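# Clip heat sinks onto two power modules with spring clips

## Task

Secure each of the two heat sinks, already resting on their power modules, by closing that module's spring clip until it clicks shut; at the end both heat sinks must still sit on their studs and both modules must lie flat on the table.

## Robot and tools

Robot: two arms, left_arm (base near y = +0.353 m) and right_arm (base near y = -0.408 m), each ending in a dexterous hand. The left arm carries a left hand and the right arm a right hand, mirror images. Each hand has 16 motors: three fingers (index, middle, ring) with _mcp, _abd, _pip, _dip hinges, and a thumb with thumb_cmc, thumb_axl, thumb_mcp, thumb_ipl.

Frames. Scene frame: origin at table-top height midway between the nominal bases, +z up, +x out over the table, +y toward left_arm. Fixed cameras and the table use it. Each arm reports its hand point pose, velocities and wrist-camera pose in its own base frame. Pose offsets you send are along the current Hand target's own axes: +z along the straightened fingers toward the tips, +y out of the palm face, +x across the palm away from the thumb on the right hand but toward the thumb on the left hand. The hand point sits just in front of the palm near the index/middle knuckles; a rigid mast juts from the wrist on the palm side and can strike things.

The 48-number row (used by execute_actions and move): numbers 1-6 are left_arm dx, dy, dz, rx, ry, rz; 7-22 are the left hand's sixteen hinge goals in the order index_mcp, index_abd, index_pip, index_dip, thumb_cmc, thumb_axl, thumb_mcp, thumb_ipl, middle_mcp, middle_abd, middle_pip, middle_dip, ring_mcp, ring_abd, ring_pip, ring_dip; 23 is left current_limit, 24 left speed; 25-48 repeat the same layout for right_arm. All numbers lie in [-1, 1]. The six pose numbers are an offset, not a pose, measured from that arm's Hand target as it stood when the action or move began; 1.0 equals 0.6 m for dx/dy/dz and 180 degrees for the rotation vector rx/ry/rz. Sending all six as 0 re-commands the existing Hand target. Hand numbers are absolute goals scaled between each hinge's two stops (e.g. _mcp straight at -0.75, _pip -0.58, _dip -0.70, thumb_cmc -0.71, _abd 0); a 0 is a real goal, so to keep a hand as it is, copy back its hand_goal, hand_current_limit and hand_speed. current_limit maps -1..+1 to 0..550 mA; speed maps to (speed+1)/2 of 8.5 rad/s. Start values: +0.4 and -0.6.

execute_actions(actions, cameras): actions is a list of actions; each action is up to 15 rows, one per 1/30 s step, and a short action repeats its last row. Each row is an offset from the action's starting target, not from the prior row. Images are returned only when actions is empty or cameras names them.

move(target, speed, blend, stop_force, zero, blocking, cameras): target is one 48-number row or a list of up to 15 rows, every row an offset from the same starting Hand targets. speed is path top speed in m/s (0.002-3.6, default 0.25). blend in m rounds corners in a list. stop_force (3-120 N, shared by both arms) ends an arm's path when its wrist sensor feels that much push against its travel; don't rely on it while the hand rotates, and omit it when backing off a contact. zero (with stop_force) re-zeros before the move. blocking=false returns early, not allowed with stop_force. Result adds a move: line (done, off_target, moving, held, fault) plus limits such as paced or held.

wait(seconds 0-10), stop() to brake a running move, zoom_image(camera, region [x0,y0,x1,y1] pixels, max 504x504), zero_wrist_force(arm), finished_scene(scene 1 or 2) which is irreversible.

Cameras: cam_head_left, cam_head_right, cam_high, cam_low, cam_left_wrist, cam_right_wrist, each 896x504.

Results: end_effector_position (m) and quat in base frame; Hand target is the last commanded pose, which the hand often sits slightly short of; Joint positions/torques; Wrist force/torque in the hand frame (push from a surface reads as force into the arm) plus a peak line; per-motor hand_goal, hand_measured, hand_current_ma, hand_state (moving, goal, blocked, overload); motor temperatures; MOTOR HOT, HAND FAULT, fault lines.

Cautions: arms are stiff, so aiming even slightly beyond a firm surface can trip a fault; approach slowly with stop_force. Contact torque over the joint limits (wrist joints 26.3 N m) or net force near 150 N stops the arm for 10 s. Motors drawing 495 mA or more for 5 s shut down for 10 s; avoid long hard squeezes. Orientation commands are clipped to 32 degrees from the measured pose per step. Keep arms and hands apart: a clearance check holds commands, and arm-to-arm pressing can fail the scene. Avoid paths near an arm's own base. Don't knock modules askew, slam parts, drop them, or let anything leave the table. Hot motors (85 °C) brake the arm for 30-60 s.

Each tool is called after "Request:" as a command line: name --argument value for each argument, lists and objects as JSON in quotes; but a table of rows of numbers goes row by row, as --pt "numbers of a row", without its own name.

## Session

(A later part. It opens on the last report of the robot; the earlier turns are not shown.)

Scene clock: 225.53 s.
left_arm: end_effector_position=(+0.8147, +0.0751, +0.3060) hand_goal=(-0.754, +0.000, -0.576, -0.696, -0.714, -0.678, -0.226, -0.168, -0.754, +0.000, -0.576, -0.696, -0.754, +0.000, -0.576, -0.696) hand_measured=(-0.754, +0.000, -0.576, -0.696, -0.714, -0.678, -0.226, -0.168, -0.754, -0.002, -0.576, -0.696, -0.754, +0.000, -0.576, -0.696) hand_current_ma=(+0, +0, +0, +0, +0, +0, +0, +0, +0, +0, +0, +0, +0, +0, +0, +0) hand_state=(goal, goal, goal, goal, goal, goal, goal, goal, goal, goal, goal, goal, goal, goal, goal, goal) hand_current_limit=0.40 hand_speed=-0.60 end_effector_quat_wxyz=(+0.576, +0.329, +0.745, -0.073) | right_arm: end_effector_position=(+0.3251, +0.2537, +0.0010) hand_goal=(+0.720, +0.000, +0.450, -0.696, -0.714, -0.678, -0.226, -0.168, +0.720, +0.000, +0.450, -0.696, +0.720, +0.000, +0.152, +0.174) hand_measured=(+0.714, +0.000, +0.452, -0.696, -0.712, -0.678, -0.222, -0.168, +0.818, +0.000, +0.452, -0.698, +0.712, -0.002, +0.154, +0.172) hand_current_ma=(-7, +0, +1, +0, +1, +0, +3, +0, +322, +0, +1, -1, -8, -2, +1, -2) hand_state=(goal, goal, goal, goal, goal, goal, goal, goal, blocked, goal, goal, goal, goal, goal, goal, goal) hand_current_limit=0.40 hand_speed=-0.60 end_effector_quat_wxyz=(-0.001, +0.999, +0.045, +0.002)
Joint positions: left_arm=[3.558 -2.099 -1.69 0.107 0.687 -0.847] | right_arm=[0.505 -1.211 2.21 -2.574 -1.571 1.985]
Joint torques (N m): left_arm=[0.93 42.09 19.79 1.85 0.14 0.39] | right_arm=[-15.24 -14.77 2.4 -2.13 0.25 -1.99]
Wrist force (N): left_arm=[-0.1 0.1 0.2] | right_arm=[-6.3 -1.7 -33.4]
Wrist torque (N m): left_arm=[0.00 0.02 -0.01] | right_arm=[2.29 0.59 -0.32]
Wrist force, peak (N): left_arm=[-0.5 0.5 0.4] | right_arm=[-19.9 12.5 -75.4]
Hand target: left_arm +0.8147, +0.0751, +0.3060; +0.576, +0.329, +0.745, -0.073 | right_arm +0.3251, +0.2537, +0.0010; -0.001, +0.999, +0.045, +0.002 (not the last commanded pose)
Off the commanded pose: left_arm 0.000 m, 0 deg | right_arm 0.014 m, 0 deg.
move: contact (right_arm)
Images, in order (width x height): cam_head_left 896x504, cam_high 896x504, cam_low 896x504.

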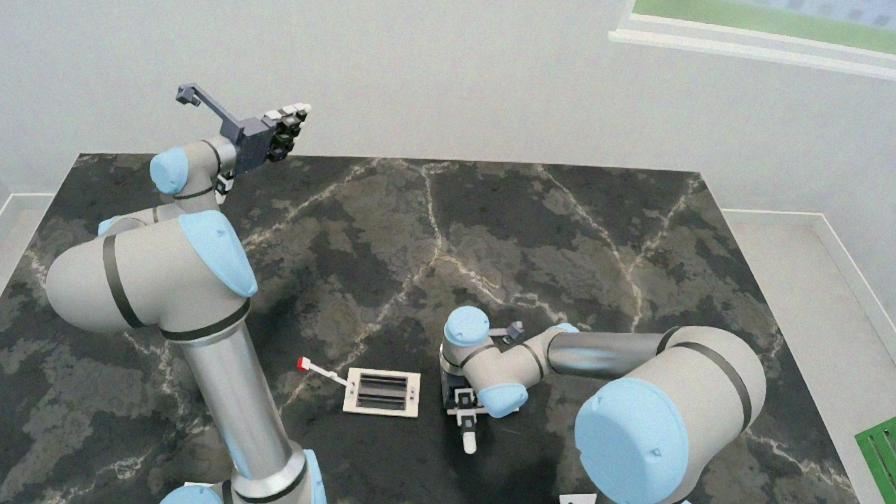

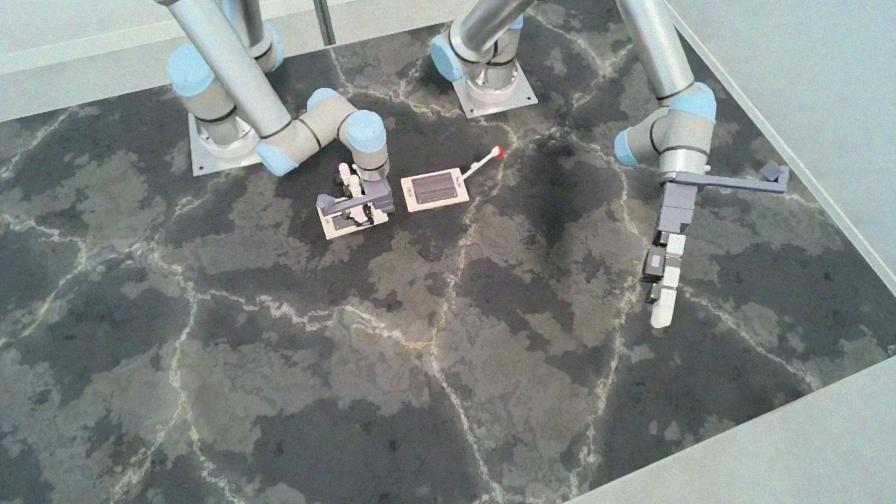

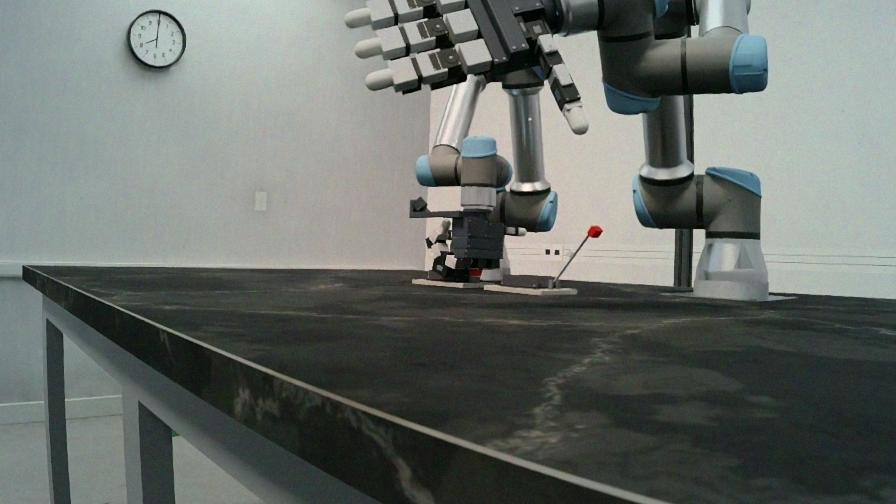

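Request:
move --target '[0,0,0,0,0,0,-0.754,0,-0.576,-0.696,-0.714,-0.678,-0.226,-0.168,-0.754,0,-0.576,-0.696,-0.754,0,-0.576,-0.696,0.4,-0.6,0,0,0.04,0,0,0,0.72,0,0.45,-0.696,-0.714,-0.678,-0.226,-0.168,0.72,0,0.45,-0.696,0.72,0,0.153,0.174,0.4,-0.6]' --speed 0.01 --stop_force 65 --zero false --cameras '["cam_head_left", "cam_high", "cam_low"]'

Request:
zoom_image --camera "cam_low" --region '[380, 210, 560, 310]'

Scene clock: 237.30 s.
left_arm: end_effector_position=(+0.8147, +0.0751, +0.3060) hand_goal=(-0.754, +0.000, -0.576, -0.696, -0.714, -0.678, -0.226, -0.168, -0.754, +0.000, -0.576, -0.696, -0.754, +0.000, -0.576, -0.696) hand_measured=(-0.754, +0.000, -0.576, -0.696, -0.714, -0.678, -0.226, -0.168, -0.754, -0.002, -0.576, -0.696, -0.754, +0.000, -0.576, -0.696) hand_current_ma=(+0, +0, +0, +0, +0, +0, +0, +0, +0, +0, +0, +0, +0, +0, +0, +0) hand_state=(goal, goal, goal, goal, goal, goal, goal, goal, goal, goal, goal, goal, goal, goal, goal, goal) hand_current_limit=0.40 hand_speed=-0.60 end_effector_quat_wxyz=(+0.576, +0.329, +0.745, -0.073) | right_arm: end_effector_position=(+0.3252, +0.2537, +0.0005) hand_goal=(+0.720, +0.000, +0.450, -0.696, -0.714, -0.678, -0.226, -0.168, +0.720, +0.000, +0.450, -0.696, +0.720, +0.000, +0.152, +0.174) hand_measured=(+0.714, +0.000, +0.452, -0.696, -0.712, -0.678, -0.222, -0.168, +0.820, +0.000, +0.452, -0.698, +0.712, -0.002, +0.154, +0.172) hand_current_ma=(-7, +0, +1, +0, +1, +0, +3, +0, +327, +0, +1, -1, -8, -2, +1, -2) hand_state=(goal, goal, goal, goal, goal, goal, goal, goal, blocked, goal, goal, goal, goal, goal, goal, goal) hand_current_limit=0.40 hand_speed=-0.60 end_effector_quat_wxyz=(-0.001, +0.999, +0.045, +0.002)
Joint positions: left_arm=[3.558 -2.099 -1.69 0.107 0.687 -0.847] | right_arm=[0.505 -1.21 2.211 -2.576 -1.571 1.985]
Joint torques (N m): left_arm=[0.32 42.29 20.81 1.81 0.08 0.08] | right_arm=[-15.23 -5.48 -6.97 2.01 -0.79 -2.03]
Wrist force (N): left_arm=[-0.4 0.1 0.3] | right_arm=[-15.1 3.1 -63.0]
Wrist torque (N m): left_arm=[-0.01 0.06 -0.03] | right_arm=[4.56 1.05 -0.73]
Wrist force, peak (N): left_arm=[-0.3 0.2 0.6] | right_arm=[-25.5 4.6 -83.6]
Hand target: left_arm +0.8147, +0.0751, +0.3060; +0.576, +0.329, +0.745, -0.073 | right_arm +0.3252, +0.2537, +0.0005; -0.001, +0.999, +0.045, +0.002 (not the last commanded pose)
Off the commanded pose: left_arm 0.000 m, 0 deg | right_arm 0.024 m, 0 deg.
move: contact (right_arm)
Images, in order (width x height): cam_head_left 896x504, cam_high 896x504, cam_low 896x504.

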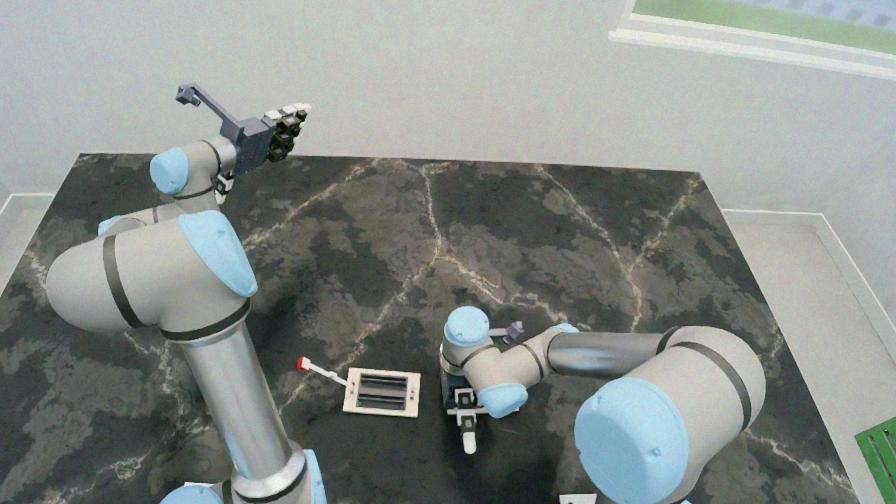

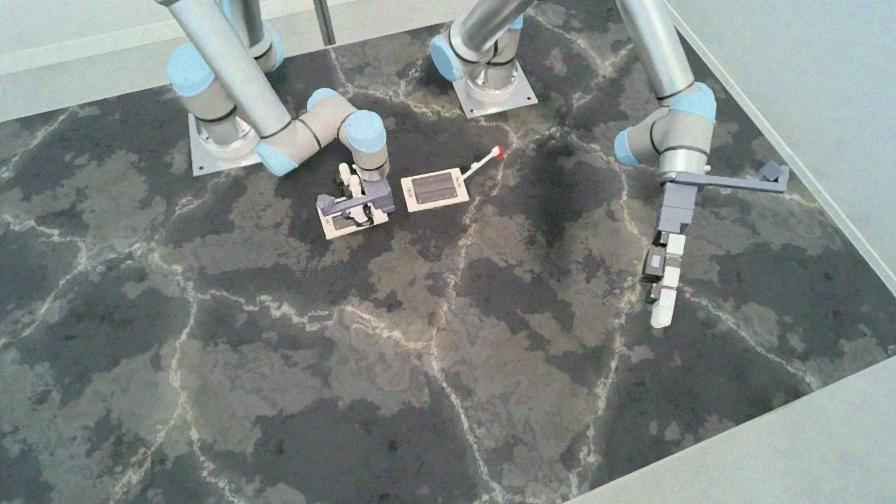

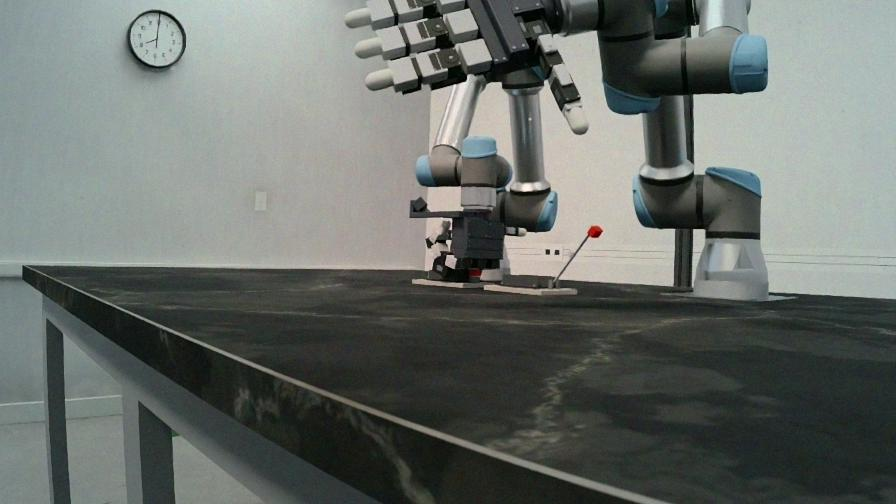

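Scaled by 2.800.

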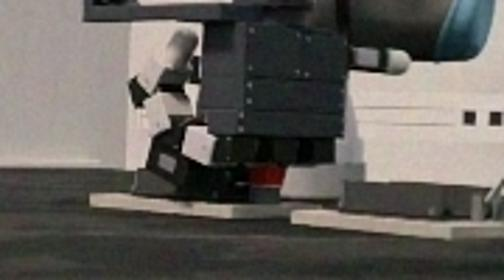

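Request:
move --pt "0 0 0 0 0 0 -0.754 0 -0.576 -0.696 -0.714 -0.678 -0.226 -0.168 -0.754 0 -0.576 -0.696 -0.754 0 -0.576 -0.696 0.4 -0.6 0 0 -0.05 0 0 0 0.72 0 0.45 -0.696 -0.714 -0.678 -0.226 -0.168 0.72 0 0.45 -0.696 0.72 0 0.153 0.174 0.4 -0.6" --pt "0 0 0 0 0 0 -0.754 0 -0.576 -0.696 -0.714 -0.678 -0.226 -0.168 -0.754 0 -0.576 -0.696 -0.754 0 -0.576 -0.696 0.4 -0.6 0 0.1 -0.2 0 0 0 0.72 0 0.45 -0.696 -0.714 -0.678 -0.226 -0.168 0.72 0 0.45 -0.696 0.72 0 0.153 0.174 0.4 -0.6" --speed '[0.03,0.12]' --blend '[0.01,0]' --cameras '["cam_head_left","cam_head_right", "cam_high", "cam_low","cam_right_wrist"]'

Request:
zoom_image --camera "cam_low" --region '[380, 210, 560, 310]'

Request:
zoom_image --camera "cam_high" --region '[250, 150, 430, 250]'

Request:
zoom_image --camera "cam_head_left" --region '[400, 340, 560, 440]'

Scene clock: 247.03 s.
left_arm: end_effector_position=(+0.8147, +0.0751, +0.3060) hand_goal=(-0.754, +0.000, -0.576, -0.696, -0.714, -0.678, -0.226, -0.168, -0.754, +0.000, -0.576, -0.696, -0.754, +0.000, -0.576, -0.696) hand_measured=(-0.754, +0.000, -0.576, -0.696, -0.714, -0.678, -0.226, -0.168, -0.754, -0.002, -0.576, -0.696, -0.754, +0.000, -0.576, -0.696) hand_current_ma=(+0, +0, +0, +0, +0, +0, +0, +0, +0, +0, +0, +0, +0, +0, +0, +0) hand_state=(goal, goal, goal, goal, goal, goal, goal, goal, goal, goal, goal, goal, goal, goal, goal, goal) hand_current_limit=0.40 hand_speed=-0.60 end_effector_quat_wxyz=(+0.576, +0.329, +0.745, -0.073) | right_arm: end_effector_position=(+0.3303, +0.1938, +0.1205) hand_goal=(+0.720, +0.000, +0.450, -0.696, -0.714, -0.678, -0.226, -0.168, +0.720, +0.000, +0.450, -0.696, +0.720, +0.000, +0.152, +0.174) hand_measured=(+0.714, +0.000, +0.452, -0.696, -0.712, -0.678, -0.222, -0.168, +0.714, +0.000, +0.452, -0.698, +0.712, -0.002, +0.154, +0.172) hand_current_ma=(-7, +0, +1, +0, +1, +0, +3, +0, -5, +0, +1, -1, -8, -2, +1, -2) hand_state=(goal, goal, goal, goal, goal, goal, goal, goal, goal, goal, goal, goal, goal, goal, goal, goal) hand_current_limit=0.40 hand_speed=-0.60 end_effector_quat_wxyz=(-0.001, +0.999, +0.045, +0.002)
Joint positions: left_arm=[3.558 -2.099 -1.69 0.107 0.687 -0.847] | right_arm=[0.378 -1.544 2.194 -2.226 -1.571 1.858]
Joint torques (N m): left_arm=[-0.38 42.13 20.56 1.74 0.2 0.5] | right_arm=[12.6 -25.91 -9.55 -1.44 0.17 0.97]
Wrist force (N): left_arm=[-0.1 0.0 0.2] | right_arm=[-0.2 -0.4 0.0]
Wrist torque (N m): left_arm=[-0.02 0.01 -0.01] | right_arm=[0.07 0.03 -0.15]
Wrist force, peak (N): left_arm=[-0.4 0.4 0.5] | right_arm=[-15.0 3.1 -63.3]
Hand target: left_arm +0.8147, +0.0751, +0.3060; +0.576, +0.329, +0.745, -0.073 | right_arm +0.3302, +0.1938, +0.1205; -0.001, +0.999, +0.045, +0.002
Off the commanded pose: left_arm 0.000 m, 0 deg | right_arm 0.000 m, 0 deg.
move: done
camera_calibration:
cam_right_wrist: T_world_to_cam=[[-0.709551, -0.703485, -0.0405637, 0.413757], [-0.531017, 0.49598, 0.687041, -0.0435198], [-0.463204, 0.50903, -0.725486, 0.270098], [0, 0, 0, 1]] pos_world=[0.395583, 0.175169, 0.242636]
Images, in order (width x height): cam_head_left 896x504, cam_head_right 896x504, cam_high 896x504, cam_low 896x504, cam_right_wrist 896x504.

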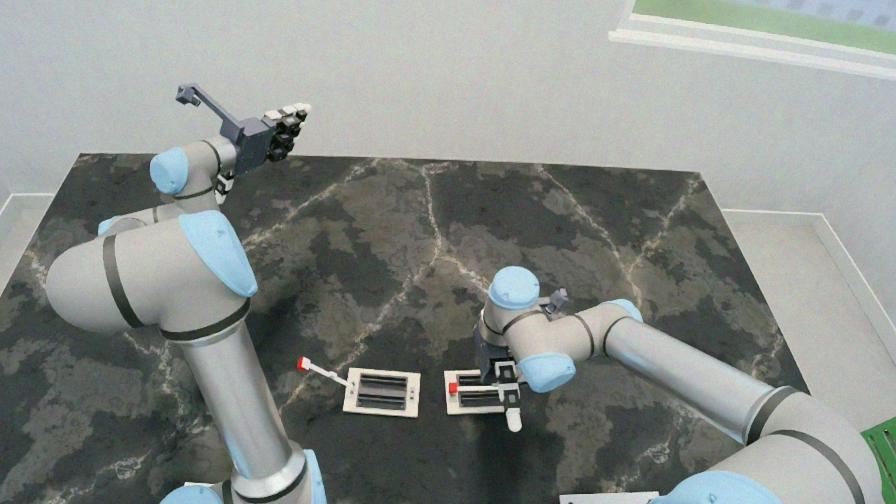

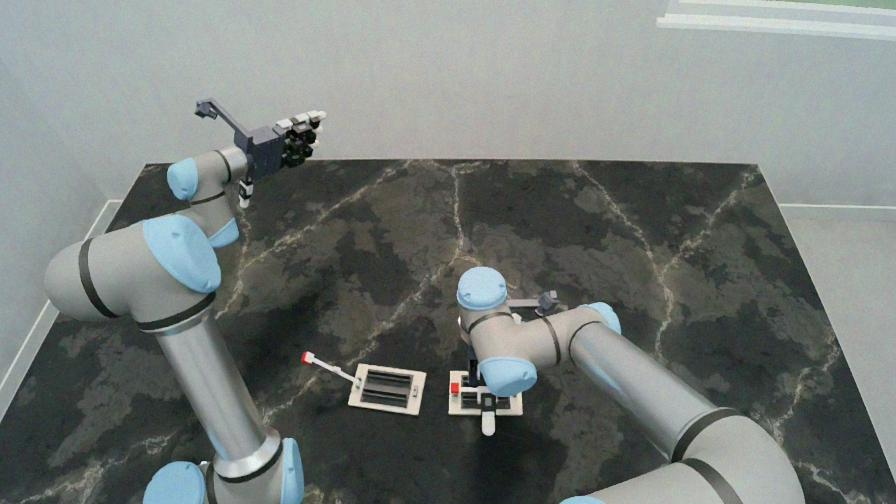

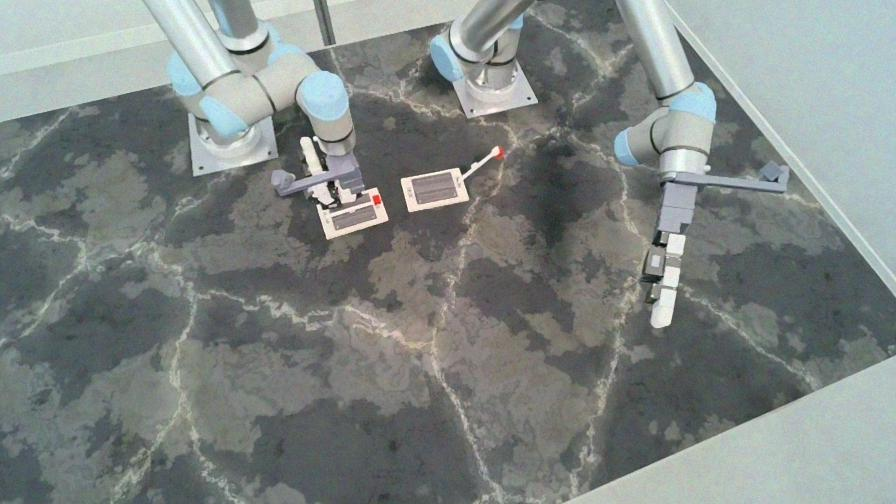

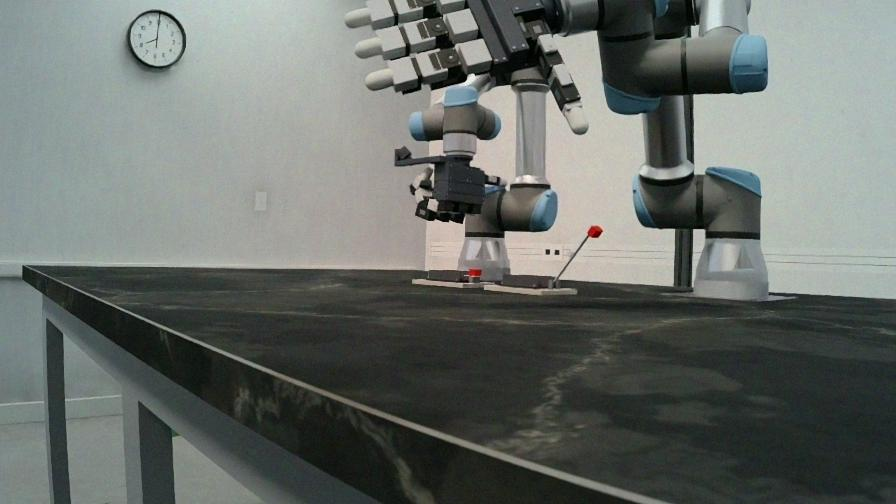

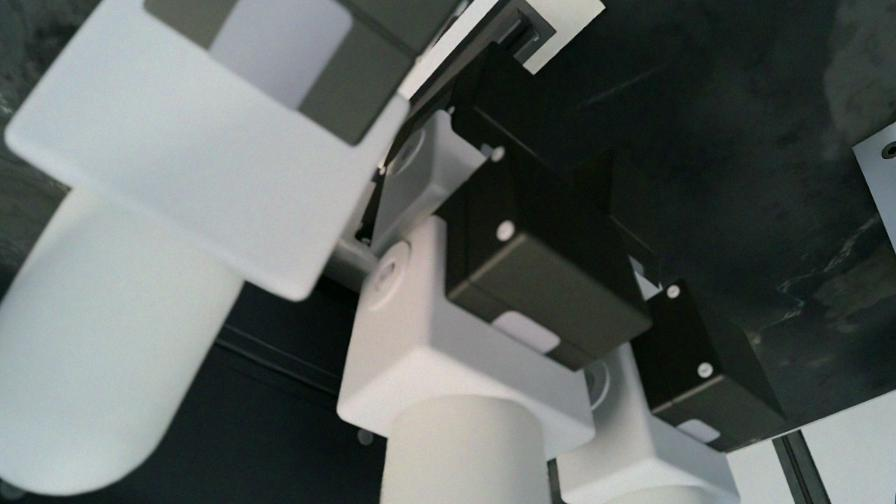

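Scaled by 2.800.

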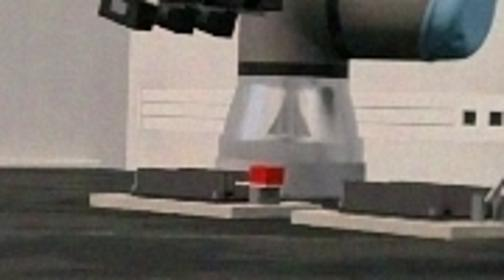

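Scaled by 2.800.

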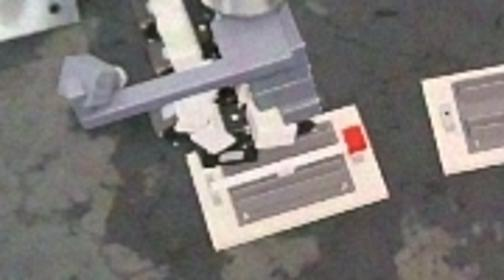

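Scaled by 3.150.

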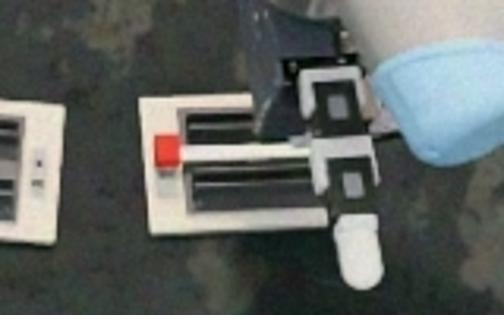

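Request:
move --target '[0.0518,-0.4763,-0.6605,-0.0395,0.4013,-0.214,0.72,0,0.45,-0.696,-0.714,-0.678,-0.226,-0.168,0.72,0,0.45,-0.696,0.72,0,0.153,0.174,0.4,-0.6,0,0.45,-0.15,0,0,0,0.72,0,0.45,-0.696,-0.714,-0.678,-0.226,-0.168,0.72,0,0.45,-0.696,0.72,0,0.153,0.174,0.4,-0.6]' --speed 0.25 --cameras '["all"]'

Request:
zoom_image --camera "cam_low" --region '[380, 210, 560, 310]'

Request:
zoom_image --camera "cam_high" --region '[250, 150, 430, 250]'

Request:
zoom_image --camera "cam_head_left" --region '[400, 340, 560, 440]'

Scene clock: 268.53 s.
left_arm: end_effector_position=(+0.3260, +0.0596, +0.3302) hand_goal=(+0.720, +0.000, +0.450, -0.696, -0.714, -0.678, -0.226, -0.168, +0.720, +0.000, +0.450, -0.696, +0.720, +0.000, +0.152, +0.174) hand_measured=(+0.708, +0.000, +0.448, -0.696, -0.714, -0.678, -0.224, -0.168, +0.708, -0.002, +0.448, -0.696, +0.708, +0.000, +0.148, +0.172) hand_current_ma=(-4, +0, +0, +0, +0, +0, +0, +0, -5, +0, +0, +0, -4, +0, +0, +0) hand_state=(goal, goal, goal, goal, goal, goal, goal, goal, goal, goal, goal, goal, goal, goal, goal, goal) hand_current_limit=0.40 hand_speed=-0.60 end_effector_quat_wxyz=(+0.000, +0.027, +1.000, +0.000) | right_arm: end_effector_position=(+0.3543, -0.0753, +0.2102) hand_goal=(+0.720, +0.000, +0.450, -0.696, -0.714, -0.678, -0.226, -0.168, +0.720, +0.000, +0.450, -0.696, +0.720, +0.000, +0.152, +0.174) hand_measured=(+0.714, +0.000, +0.452, -0.696, -0.712, -0.678, -0.222, -0.168, +0.714, +0.000, +0.452, -0.698, +0.712, -0.002, +0.154, +0.172) hand_current_ma=(-7, +0, +1, +0, +1, +0, +3, +0, -5, +0, +1, -1, -8, -2, +1, -2) hand_state=(goal, goal, goal, goal, goal, goal, goal, goal, goal, goal, goal, goal, goal, goal, goal, goal) hand_current_limit=0.40 hand_speed=-0.60 end_effector_quat_wxyz=(-0.001, +0.999, +0.045, +0.002)
Joint positions: left_arm=[3.461 -1.15 -1.967 -1.595 1.571 -1.196] | right_arm=[-0.34 -1.874 2.207 -1.908 -1.568 1.14]
Joint torques (N m): left_arm=[8.09 -0.19 13.32 1.06 -0.18 1.43] | right_arm=[6.99 -1.37 -12.76 -4.22 0.08 0.23]
Wrist force (N): left_arm=[2.0 -0.5 0.2] | right_arm=[-0.1 -0.3 0.0]
Wrist torque (N m): left_arm=[0.08 -0.10 0.08] | right_arm=[0.09 0.03 -0.11]
Wrist force, peak (N): left_arm=[3.5 -0.9 0.3] | right_arm=[-0.4 -1.1 0.2]
Hand target: left_arm +0.3260, +0.0596, +0.3302; +0.000, +0.027, +1.000, +0.000 | right_arm +0.3543, -0.0752, +0.2101; -0.001, +0.999, +0.045, +0.002
Off the commanded pose: left_arm 0.000 m, 0 deg | right_arm 0.000 m, 0 deg.
move: done
camera_calibration:
cam_left_wrist: T_world_to_cam=[[0.741555, -0.670892, 0.000536782, -0.240414], [-0.469691, -0.51859, 0.714462, -0.0986469], [-0.479048, -0.530064, -0.699674, 0.547068], [0, 0, 0, 1]] pos_world=[0.394019, 0.0775316, 0.453378]
cam_right_wrist: T_world_to_cam=[[-0.709552, -0.703491, -0.040464, 0.245084], [-0.531024, 0.496086, 0.686958, 0.0411057], [-0.463195, 0.50892, -0.72557, 0.483284], [0, 0, 0, 1]] pos_world=[0.419583, -0.0939305, 0.332336]

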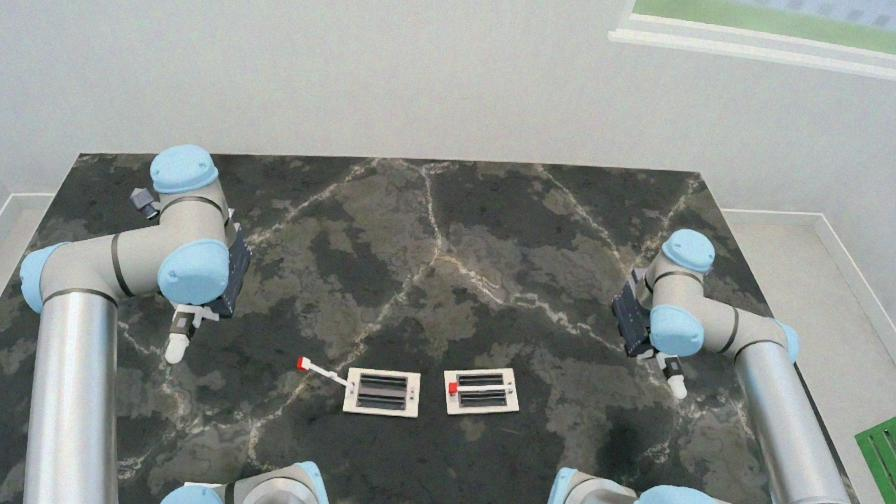

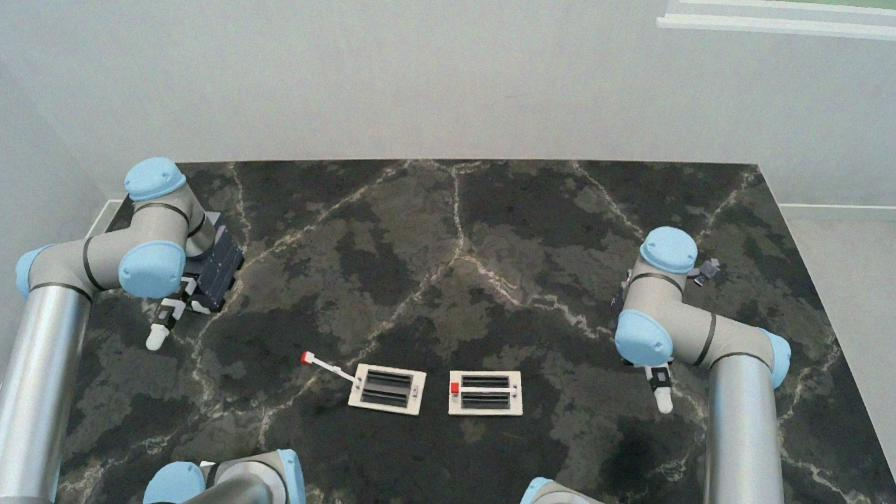

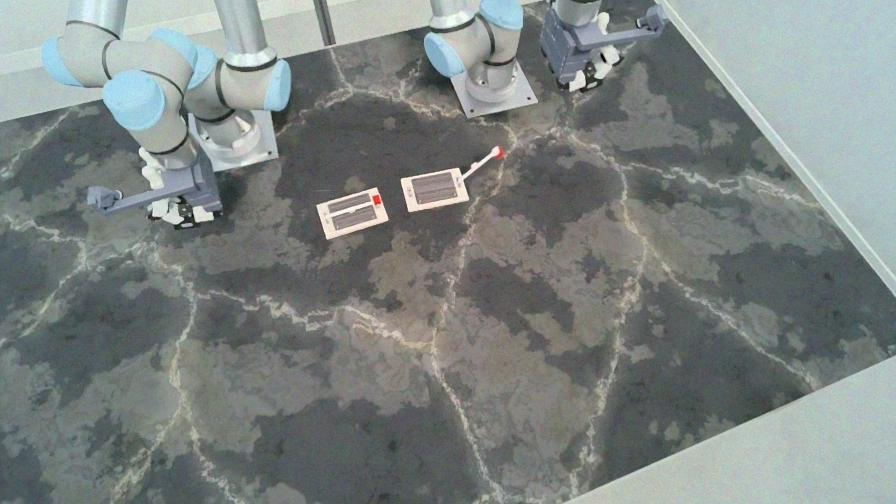

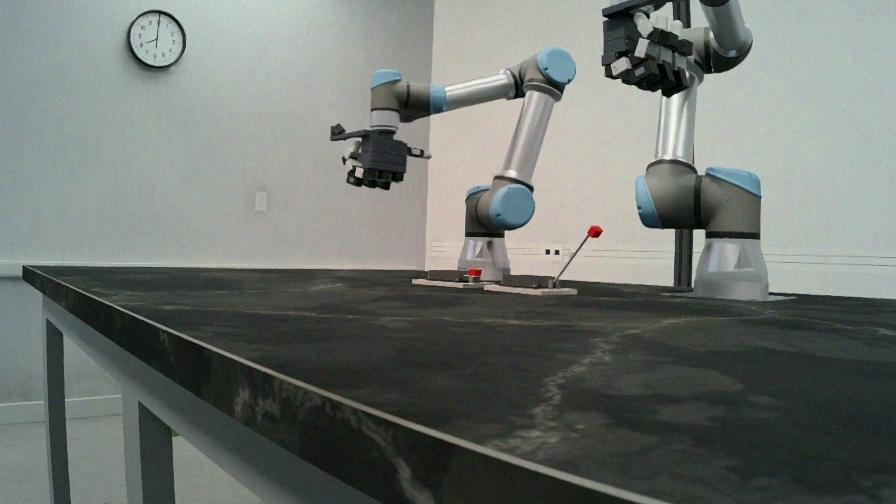

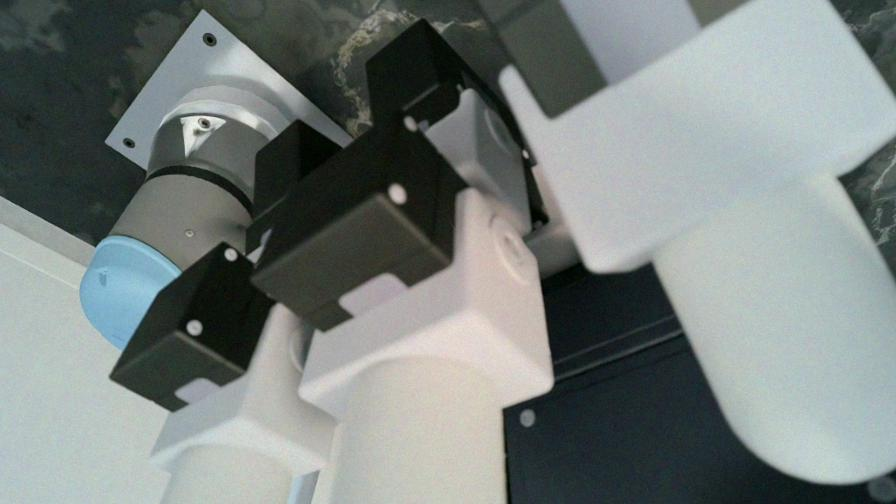

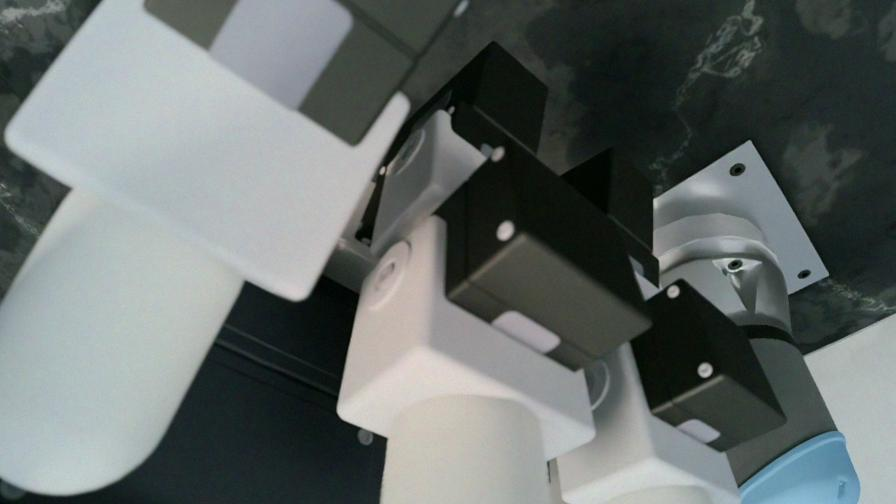

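Scaled by 2.800.

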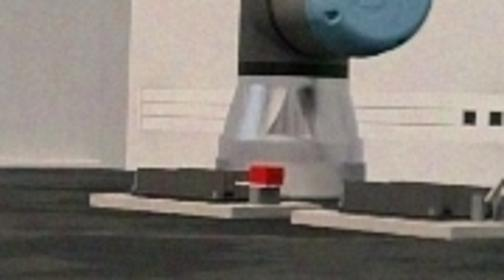

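Scaled by 2.800.

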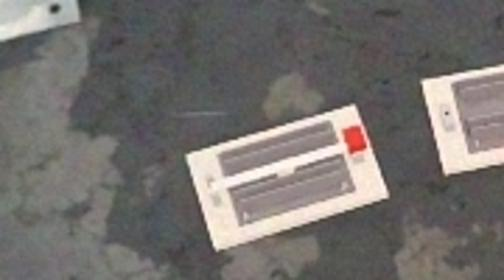

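Scaled by 3.150.

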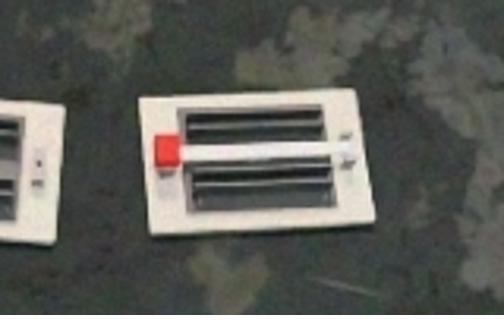

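Request:
move --target '[-0.0025,-0.0503,0.4653,0,0,0,0.72,0,0.45,-0.696,-0.714,-0.678,-0.226,-0.168,0.72,0,0.45,-0.696,0.72,0,0.153,0.174,0.4,-0.6,0,0,0,0,0,0,0.72,0,0.45,-0.696,-0.714,-0.678,-0.226,-0.168,0.72,0,0.45,-0.696,0.72,0,0.153,0.174,0.4,-0.6]' --speed 0.2 --cameras '["cam_head_left", "cam_high", "cam_low"]'

Request:
zoom_image --camera "cam_low" --region '[430, 150, 730, 310]'

Request:
zoom_image --camera "cam_head_left" --region '[200, 300, 440, 440]'

Request:
zoom_image --camera "cam_high" --region '[380, 80, 620, 240]'

Scene clock: 276.00 s.
left_arm: end_effector_position=(+0.3256, +0.0293, +0.0511) hand_goal=(+0.720, +0.000, +0.450, -0.696, -0.714, -0.678, -0.226, -0.168, +0.720, +0.000, +0.450, -0.696, +0.720, +0.000, +0.152, +0.174) hand_measured=(+0.708, +0.000, +0.448, -0.696, -0.714, -0.678, -0.224, -0.168, +0.708, -0.002, +0.448, -0.696, +0.708, +0.000, +0.148, +0.172) hand_current_ma=(-4, +0, +0, +0, +0, +0, +0, +0, -5, +0, +0, +0, -4, +0, +0, +0) hand_state=(goal, goal, goal, goal, goal, goal, goal, goal, goal, goal, goal, goal, goal, goal, goal, goal) hand_current_limit=0.40 hand_speed=-0.60 end_effector_quat_wxyz=(+0.000, +0.027, +1.000, +0.000) | right_arm: end_effector_position=(+0.3543, -0.0752, +0.2101) hand_goal=(+0.720, +0.000, +0.450, -0.696, -0.714, -0.678, -0.226, -0.168, +0.720, +0.000, +0.450, -0.696, +0.720, +0.000, +0.152, +0.174) hand_measured=(+0.714, +0.000, +0.452, -0.696, -0.712, -0.678, -0.222, -0.168, +0.714, +0.000, +0.452, -0.698, +0.712, -0.002, +0.154, +0.172) hand_current_ma=(-7, +0, +1, +0, +1, +0, +3, +0, -5, +0, +1, -1, -8, -2, +1, -2) hand_state=(goal, goal, goal, goal, goal, goal, goal, goal, goal, goal, goal, goal, goal, goal, goal, goal) hand_current_limit=0.40 hand_speed=-0.60 end_effector_quat_wxyz=(-0.001, +0.999, +0.045, +0.002)
Joint positions: left_arm=[3.37 -1.517 -2.52 -0.676 1.571 -1.287] | right_arm=[-0.34 -1.874 2.208 -1.908 -1.568 1.14]
Joint torques (N m): left_arm=[10.07 5.85 21.39 4.04 1.16 2.66] | right_arm=[12.49 -1.03 -13.25 -4.06 -0.83 -1.01]
Wrist force (N): left_arm=[2.1 -0.4 -0.2] | right_arm=[-0.1 -0.3 0.0]
Wrist torque (N m): left_arm=[0.15 -0.11 0.23] | right_arm=[0.10 0.03 -0.11]
Wrist force, peak (N): left_arm=[2.4 -0.9 1.4] | right_arm=[-0.2 -0.6 -0.2]
Hand target: left_arm +0.3256, +0.0293, +0.0510; +0.000, +0.027, +1.000, +0.000 | right_arm +0.3543, -0.0752, +0.2101; -0.001, +0.999, +0.045, +0.002
Off the commanded pose: left_arm 0.000 m, 0 deg | right_arm 0.000 m, 0 deg.
move: done
Images, in order (width x height): cam_head_left 896x504, cam_high 896x504, cam_low 896x504.

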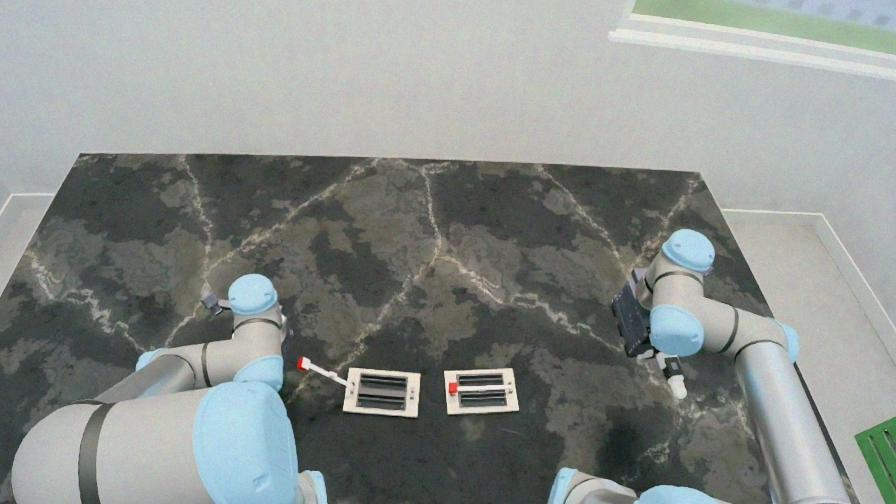

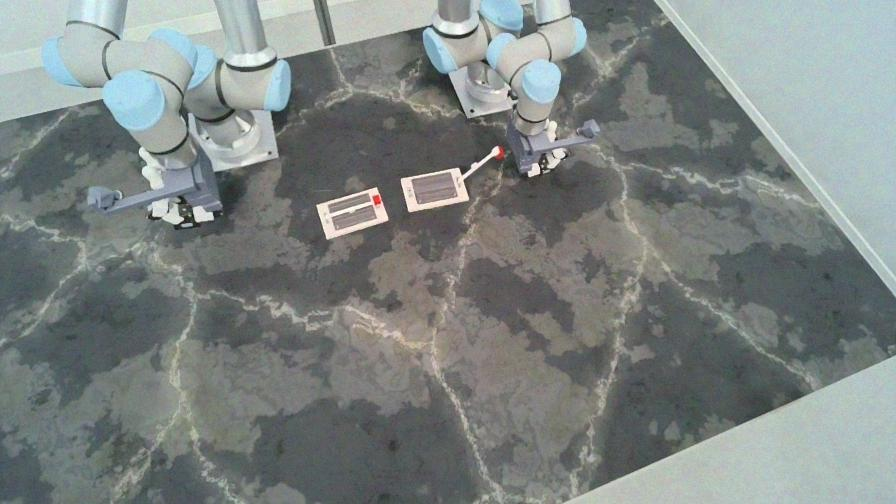

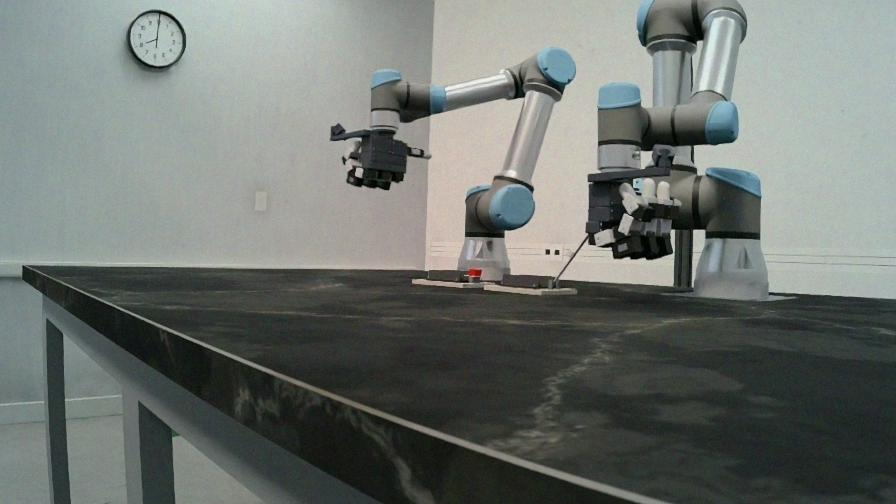

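Scaled by 1.680.

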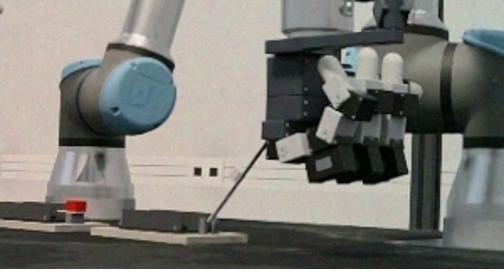

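Scaled by 2.100.

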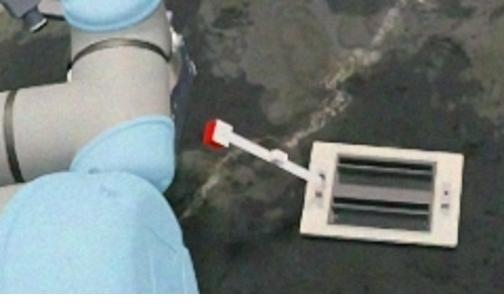

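Scaled by 2.100.

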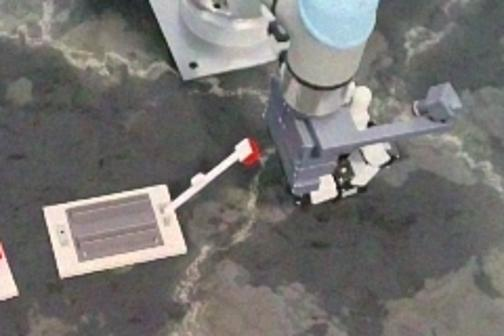

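Request:
move --pt "0 -0.0715 0 0 0 0 0.72 0 0.45 -0.696 -0.714 -0.678 -0.226 -0.168 0.72 0 0.45 -0.696 0.72 0 0.153 0.174 0.4 -0.6 0 0 0 0 0 0 0.72 0 0.45 -0.696 -0.714 -0.678 -0.226 -0.168 0.72 0 0.45 -0.696 0.72 0 0.153 0.174 0.4 -0.6" --pt "0 -0.1215 -0.03 0 0 0 0.72 0 0.45 -0.696 -0.714 -0.678 -0.226 -0.168 0.72 0 0.45 -0.696 0.72 0 0.153 0.174 0.4 -0.6 0 0 0 0 0 0 0.72 0 0.45 -0.696 -0.714 -0.678 -0.226 -0.168 0.72 0 0.45 -0.696 0.72 0 0.153 0.174 0.4 -0.6" --pt "0 -0.1682 -0.0417 0 0 0 0.72 0 0.45 -0.696 -0.714 -0.678 -0.226 -0.168 0.72 0 0.45 -0.696 0.72 0 0.153 0.174 0.4 -0.6 0 0 0 0 0 0 0.72 0 0.45 -0.696 -0.714 -0.678 -0.226 -0.168 0.72 0 0.45 -0.696 0.72 0 0.153 0.174 0.4 -0.6" --pt "0 -0.2165 -0.0583 0 0 0 0.72 0 0.45 -0.696 -0.714 -0.678 -0.226 -0.168 0.72 0 0.45 -0.696 0.72 0 0.153 0.174 0.4 -0.6 0 0 0 0 0 0 0.72 0 0.45 -0.696 -0.714 -0.678 -0.226 -0.168 0.72 0 0.45 -0.696 0.72 0 0.153 0.174 0.4 -0.6" --pt "0 -0.2698 -0.07 0 0 0 0.72 0 0.45 -0.696 -0.714 -0.678 -0.226 -0.168 0.72 0 0.45 -0.696 0.72 0 0.153 0.174 0.4 -0.6 0 0 0 0 0 0 0.72 0 0.45 -0.696 -0.714 -0.678 -0.226 -0.168 0.72 0 0.45 -0.696 0.72 0 0.153 0.174 0.4 -0.6" --pt "0 -0.3232 -0.0617 0 0 0 0.72 0 0.45 -0.696 -0.714 -0.678 -0.226 -0.168 0.72 0 0.45 -0.696 0.72 0 0.153 0.174 0.4 -0.6 0 0 0 0 0 0 0.72 0 0.45 -0.696 -0.714 -0.678 -0.226 -0.168 0.72 0 0.45 -0.696 0.72 0 0.153 0.174 0.4 -0.6" --pt "0 -0.3748 -0.0412 0 0 0 0.72 0 0.45 -0.696 -0.714 -0.678 -0.226 -0.168 0.72 0 0.45 -0.696 0.72 0 0.153 0.174 0.4 -0.6 0 0 0 0 0 0 0.72 0 0.45 -0.696 -0.714 -0.678 -0.226 -0.168 0.72 0 0.45 -0.696 0.72 0 0.153 0.174 0.4 -0.6" --pt "0 -0.419 -0.0058 0 0 0 0.72 0 0.45 -0.696 -0.714 -0.678 -0.226 -0.168 0.72 0 0.45 -0.696 0.72 0 0.153 0.174 0.4 -0.6 0 0 0 0 0 0 0.72 0 0.45 -0.696 -0.714 -0.678 -0.226 -0.168 0.72 0 0.45 -0.696 0.72 0 0.153 0.174 0.4 -0.6" --pt "0 -0.451 0.0417 0 0 0 0.72 0 0.45 -0.696 -0.714 -0.678 -0.226 -0.168 0.72 0 0.45 -0.696 0.72 0 0.153 0.174 0.4 -0.6 0 0 0 0 0 0 0.72 0 0.45 -0.696 -0.714 -0.678 -0.226 -0.168 0.72 0 0.45 -0.696 0.72 0 0.153 0.174 0.4 -0.6" --speed 0.08 --blend '[0.008,0.008,0.008,0.008,0.008,0.008,0.008,0.008,0]' --stop_force 15 --cameras '["cam_head_left", "cam_high", "cam_low"]'

Request:
zoom_image --camera "cam_low" --region '[430, 150, 730, 310]'

Request:
zoom_image --camera "cam_high" --region '[340, 80, 580, 240]'

Scene clock: 310.40 s.
left_arm: end_effector_position=(+0.3108, -0.2409, +0.0260) hand_goal=(+0.720, +0.000, +0.450, -0.696, -0.714, -0.678, -0.226, -0.168, +0.720, +0.000, +0.450, -0.696, +0.720, +0.000, +0.152, +0.174) hand_measured=(+0.708, +0.000, +0.448, -0.696, -0.714, -0.678, -0.224, -0.168, +0.708, -0.002, +0.448, -0.696, +0.708, +0.000, +0.148, +0.172) hand_current_ma=(-4, +0, +0, +0, +0, +0, +0, +0, -5, +0, +0, +0, -4, +0, +0, +0) hand_state=(goal, goal, goal, goal, goal, goal, goal, goal, goal, goal, goal, goal, goal, goal, goal, goal) hand_current_limit=0.40 hand_speed=-0.60 end_effector_quat_wxyz=(+0.000, +0.027, +1.000, +0.000) | right_arm: end_effector_position=(+0.3543, -0.0752, +0.2101) hand_goal=(+0.720, +0.000, +0.450, -0.696, -0.714, -0.678, -0.226, -0.168, +0.720, +0.000, +0.450, -0.696, +0.720, +0.000, +0.152, +0.174) hand_measured=(+0.714, +0.000, +0.452, -0.696, -0.712, -0.678, -0.222, -0.168, +0.714, +0.000, +0.452, -0.698, +0.712, -0.002, +0.154, +0.172) hand_current_ma=(-7, +0, +1, +0, +1, +0, +3, +0, -5, +0, +1, -1, -8, -2, +1, -2) hand_state=(goal, goal, goal, goal, goal, goal, goal, goal, goal, goal, goal, goal, goal, goal, goal, goal) hand_current_limit=0.40 hand_speed=-0.60 end_effector_quat_wxyz=(-0.001, +0.999, +0.045, +0.002)
Joint positions: left_arm=[2.651 -1.84 -2.241 -0.632 1.57 -2.007] | right_arm=[-0.34 -1.874 2.208 -1.908 -1.568 1.14]
Joint torques (N m): left_arm=[8.64 19.27 4.47 3.83 2.43 2.88] | right_arm=[12.5 -0.17 -11.78 -4.23 -0.73 -0.31]
Wrist force (N): left_arm=[2.2 -0.2 -0.4] | right_arm=[0.0 -0.1 0.0]
Wrist torque (N m): left_arm=[0.17 -0.11 0.11] | right_arm=[0.11 0.02 -0.09]
Wrist force, peak (N): left_arm=[2.6 -0.2 -0.3] | right_arm=[-0.1 -0.6 0.2]
Hand target: left_arm +0.3108, -0.2409, +0.0260; +0.000, +0.027, +1.000, +0.000 | right_arm +0.3543, -0.0752, +0.2101; -0.001, +0.999, +0.045, +0.002
Off the commanded pose: left_arm 0.000 m, 0 deg | right_arm 0.000 m, 0 deg.
move: done
Images, in order (width x height): cam_head_left 896x504, cam_high 896x504, cam_low 896x504.

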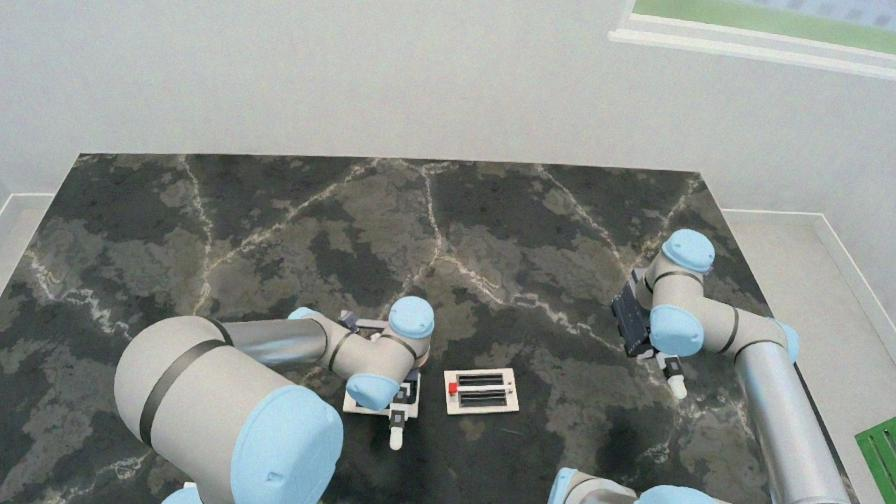

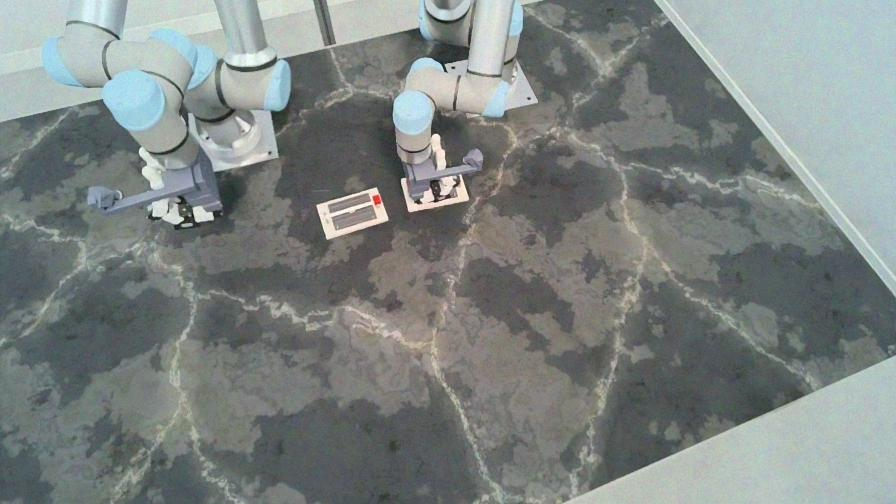

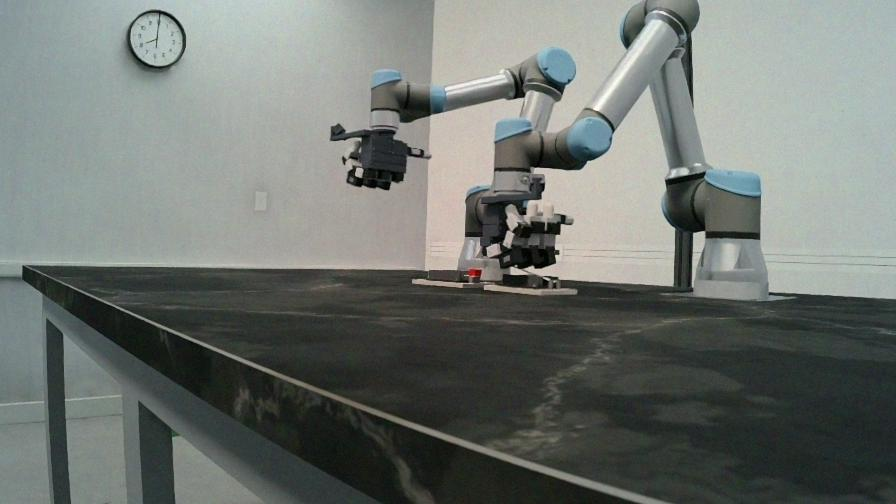

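Scaled by 1.680.

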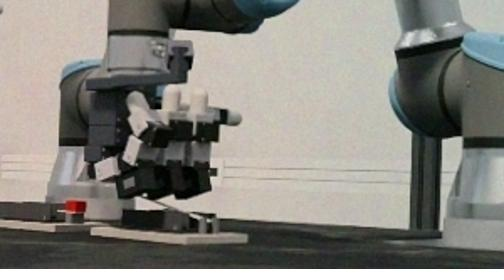

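Scaled by 2.100.

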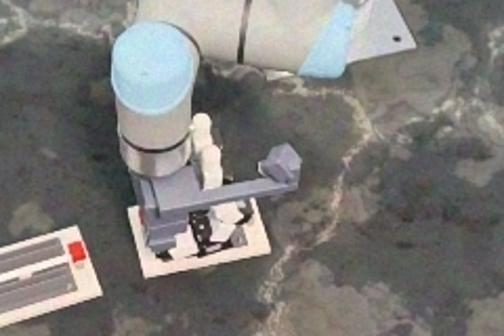

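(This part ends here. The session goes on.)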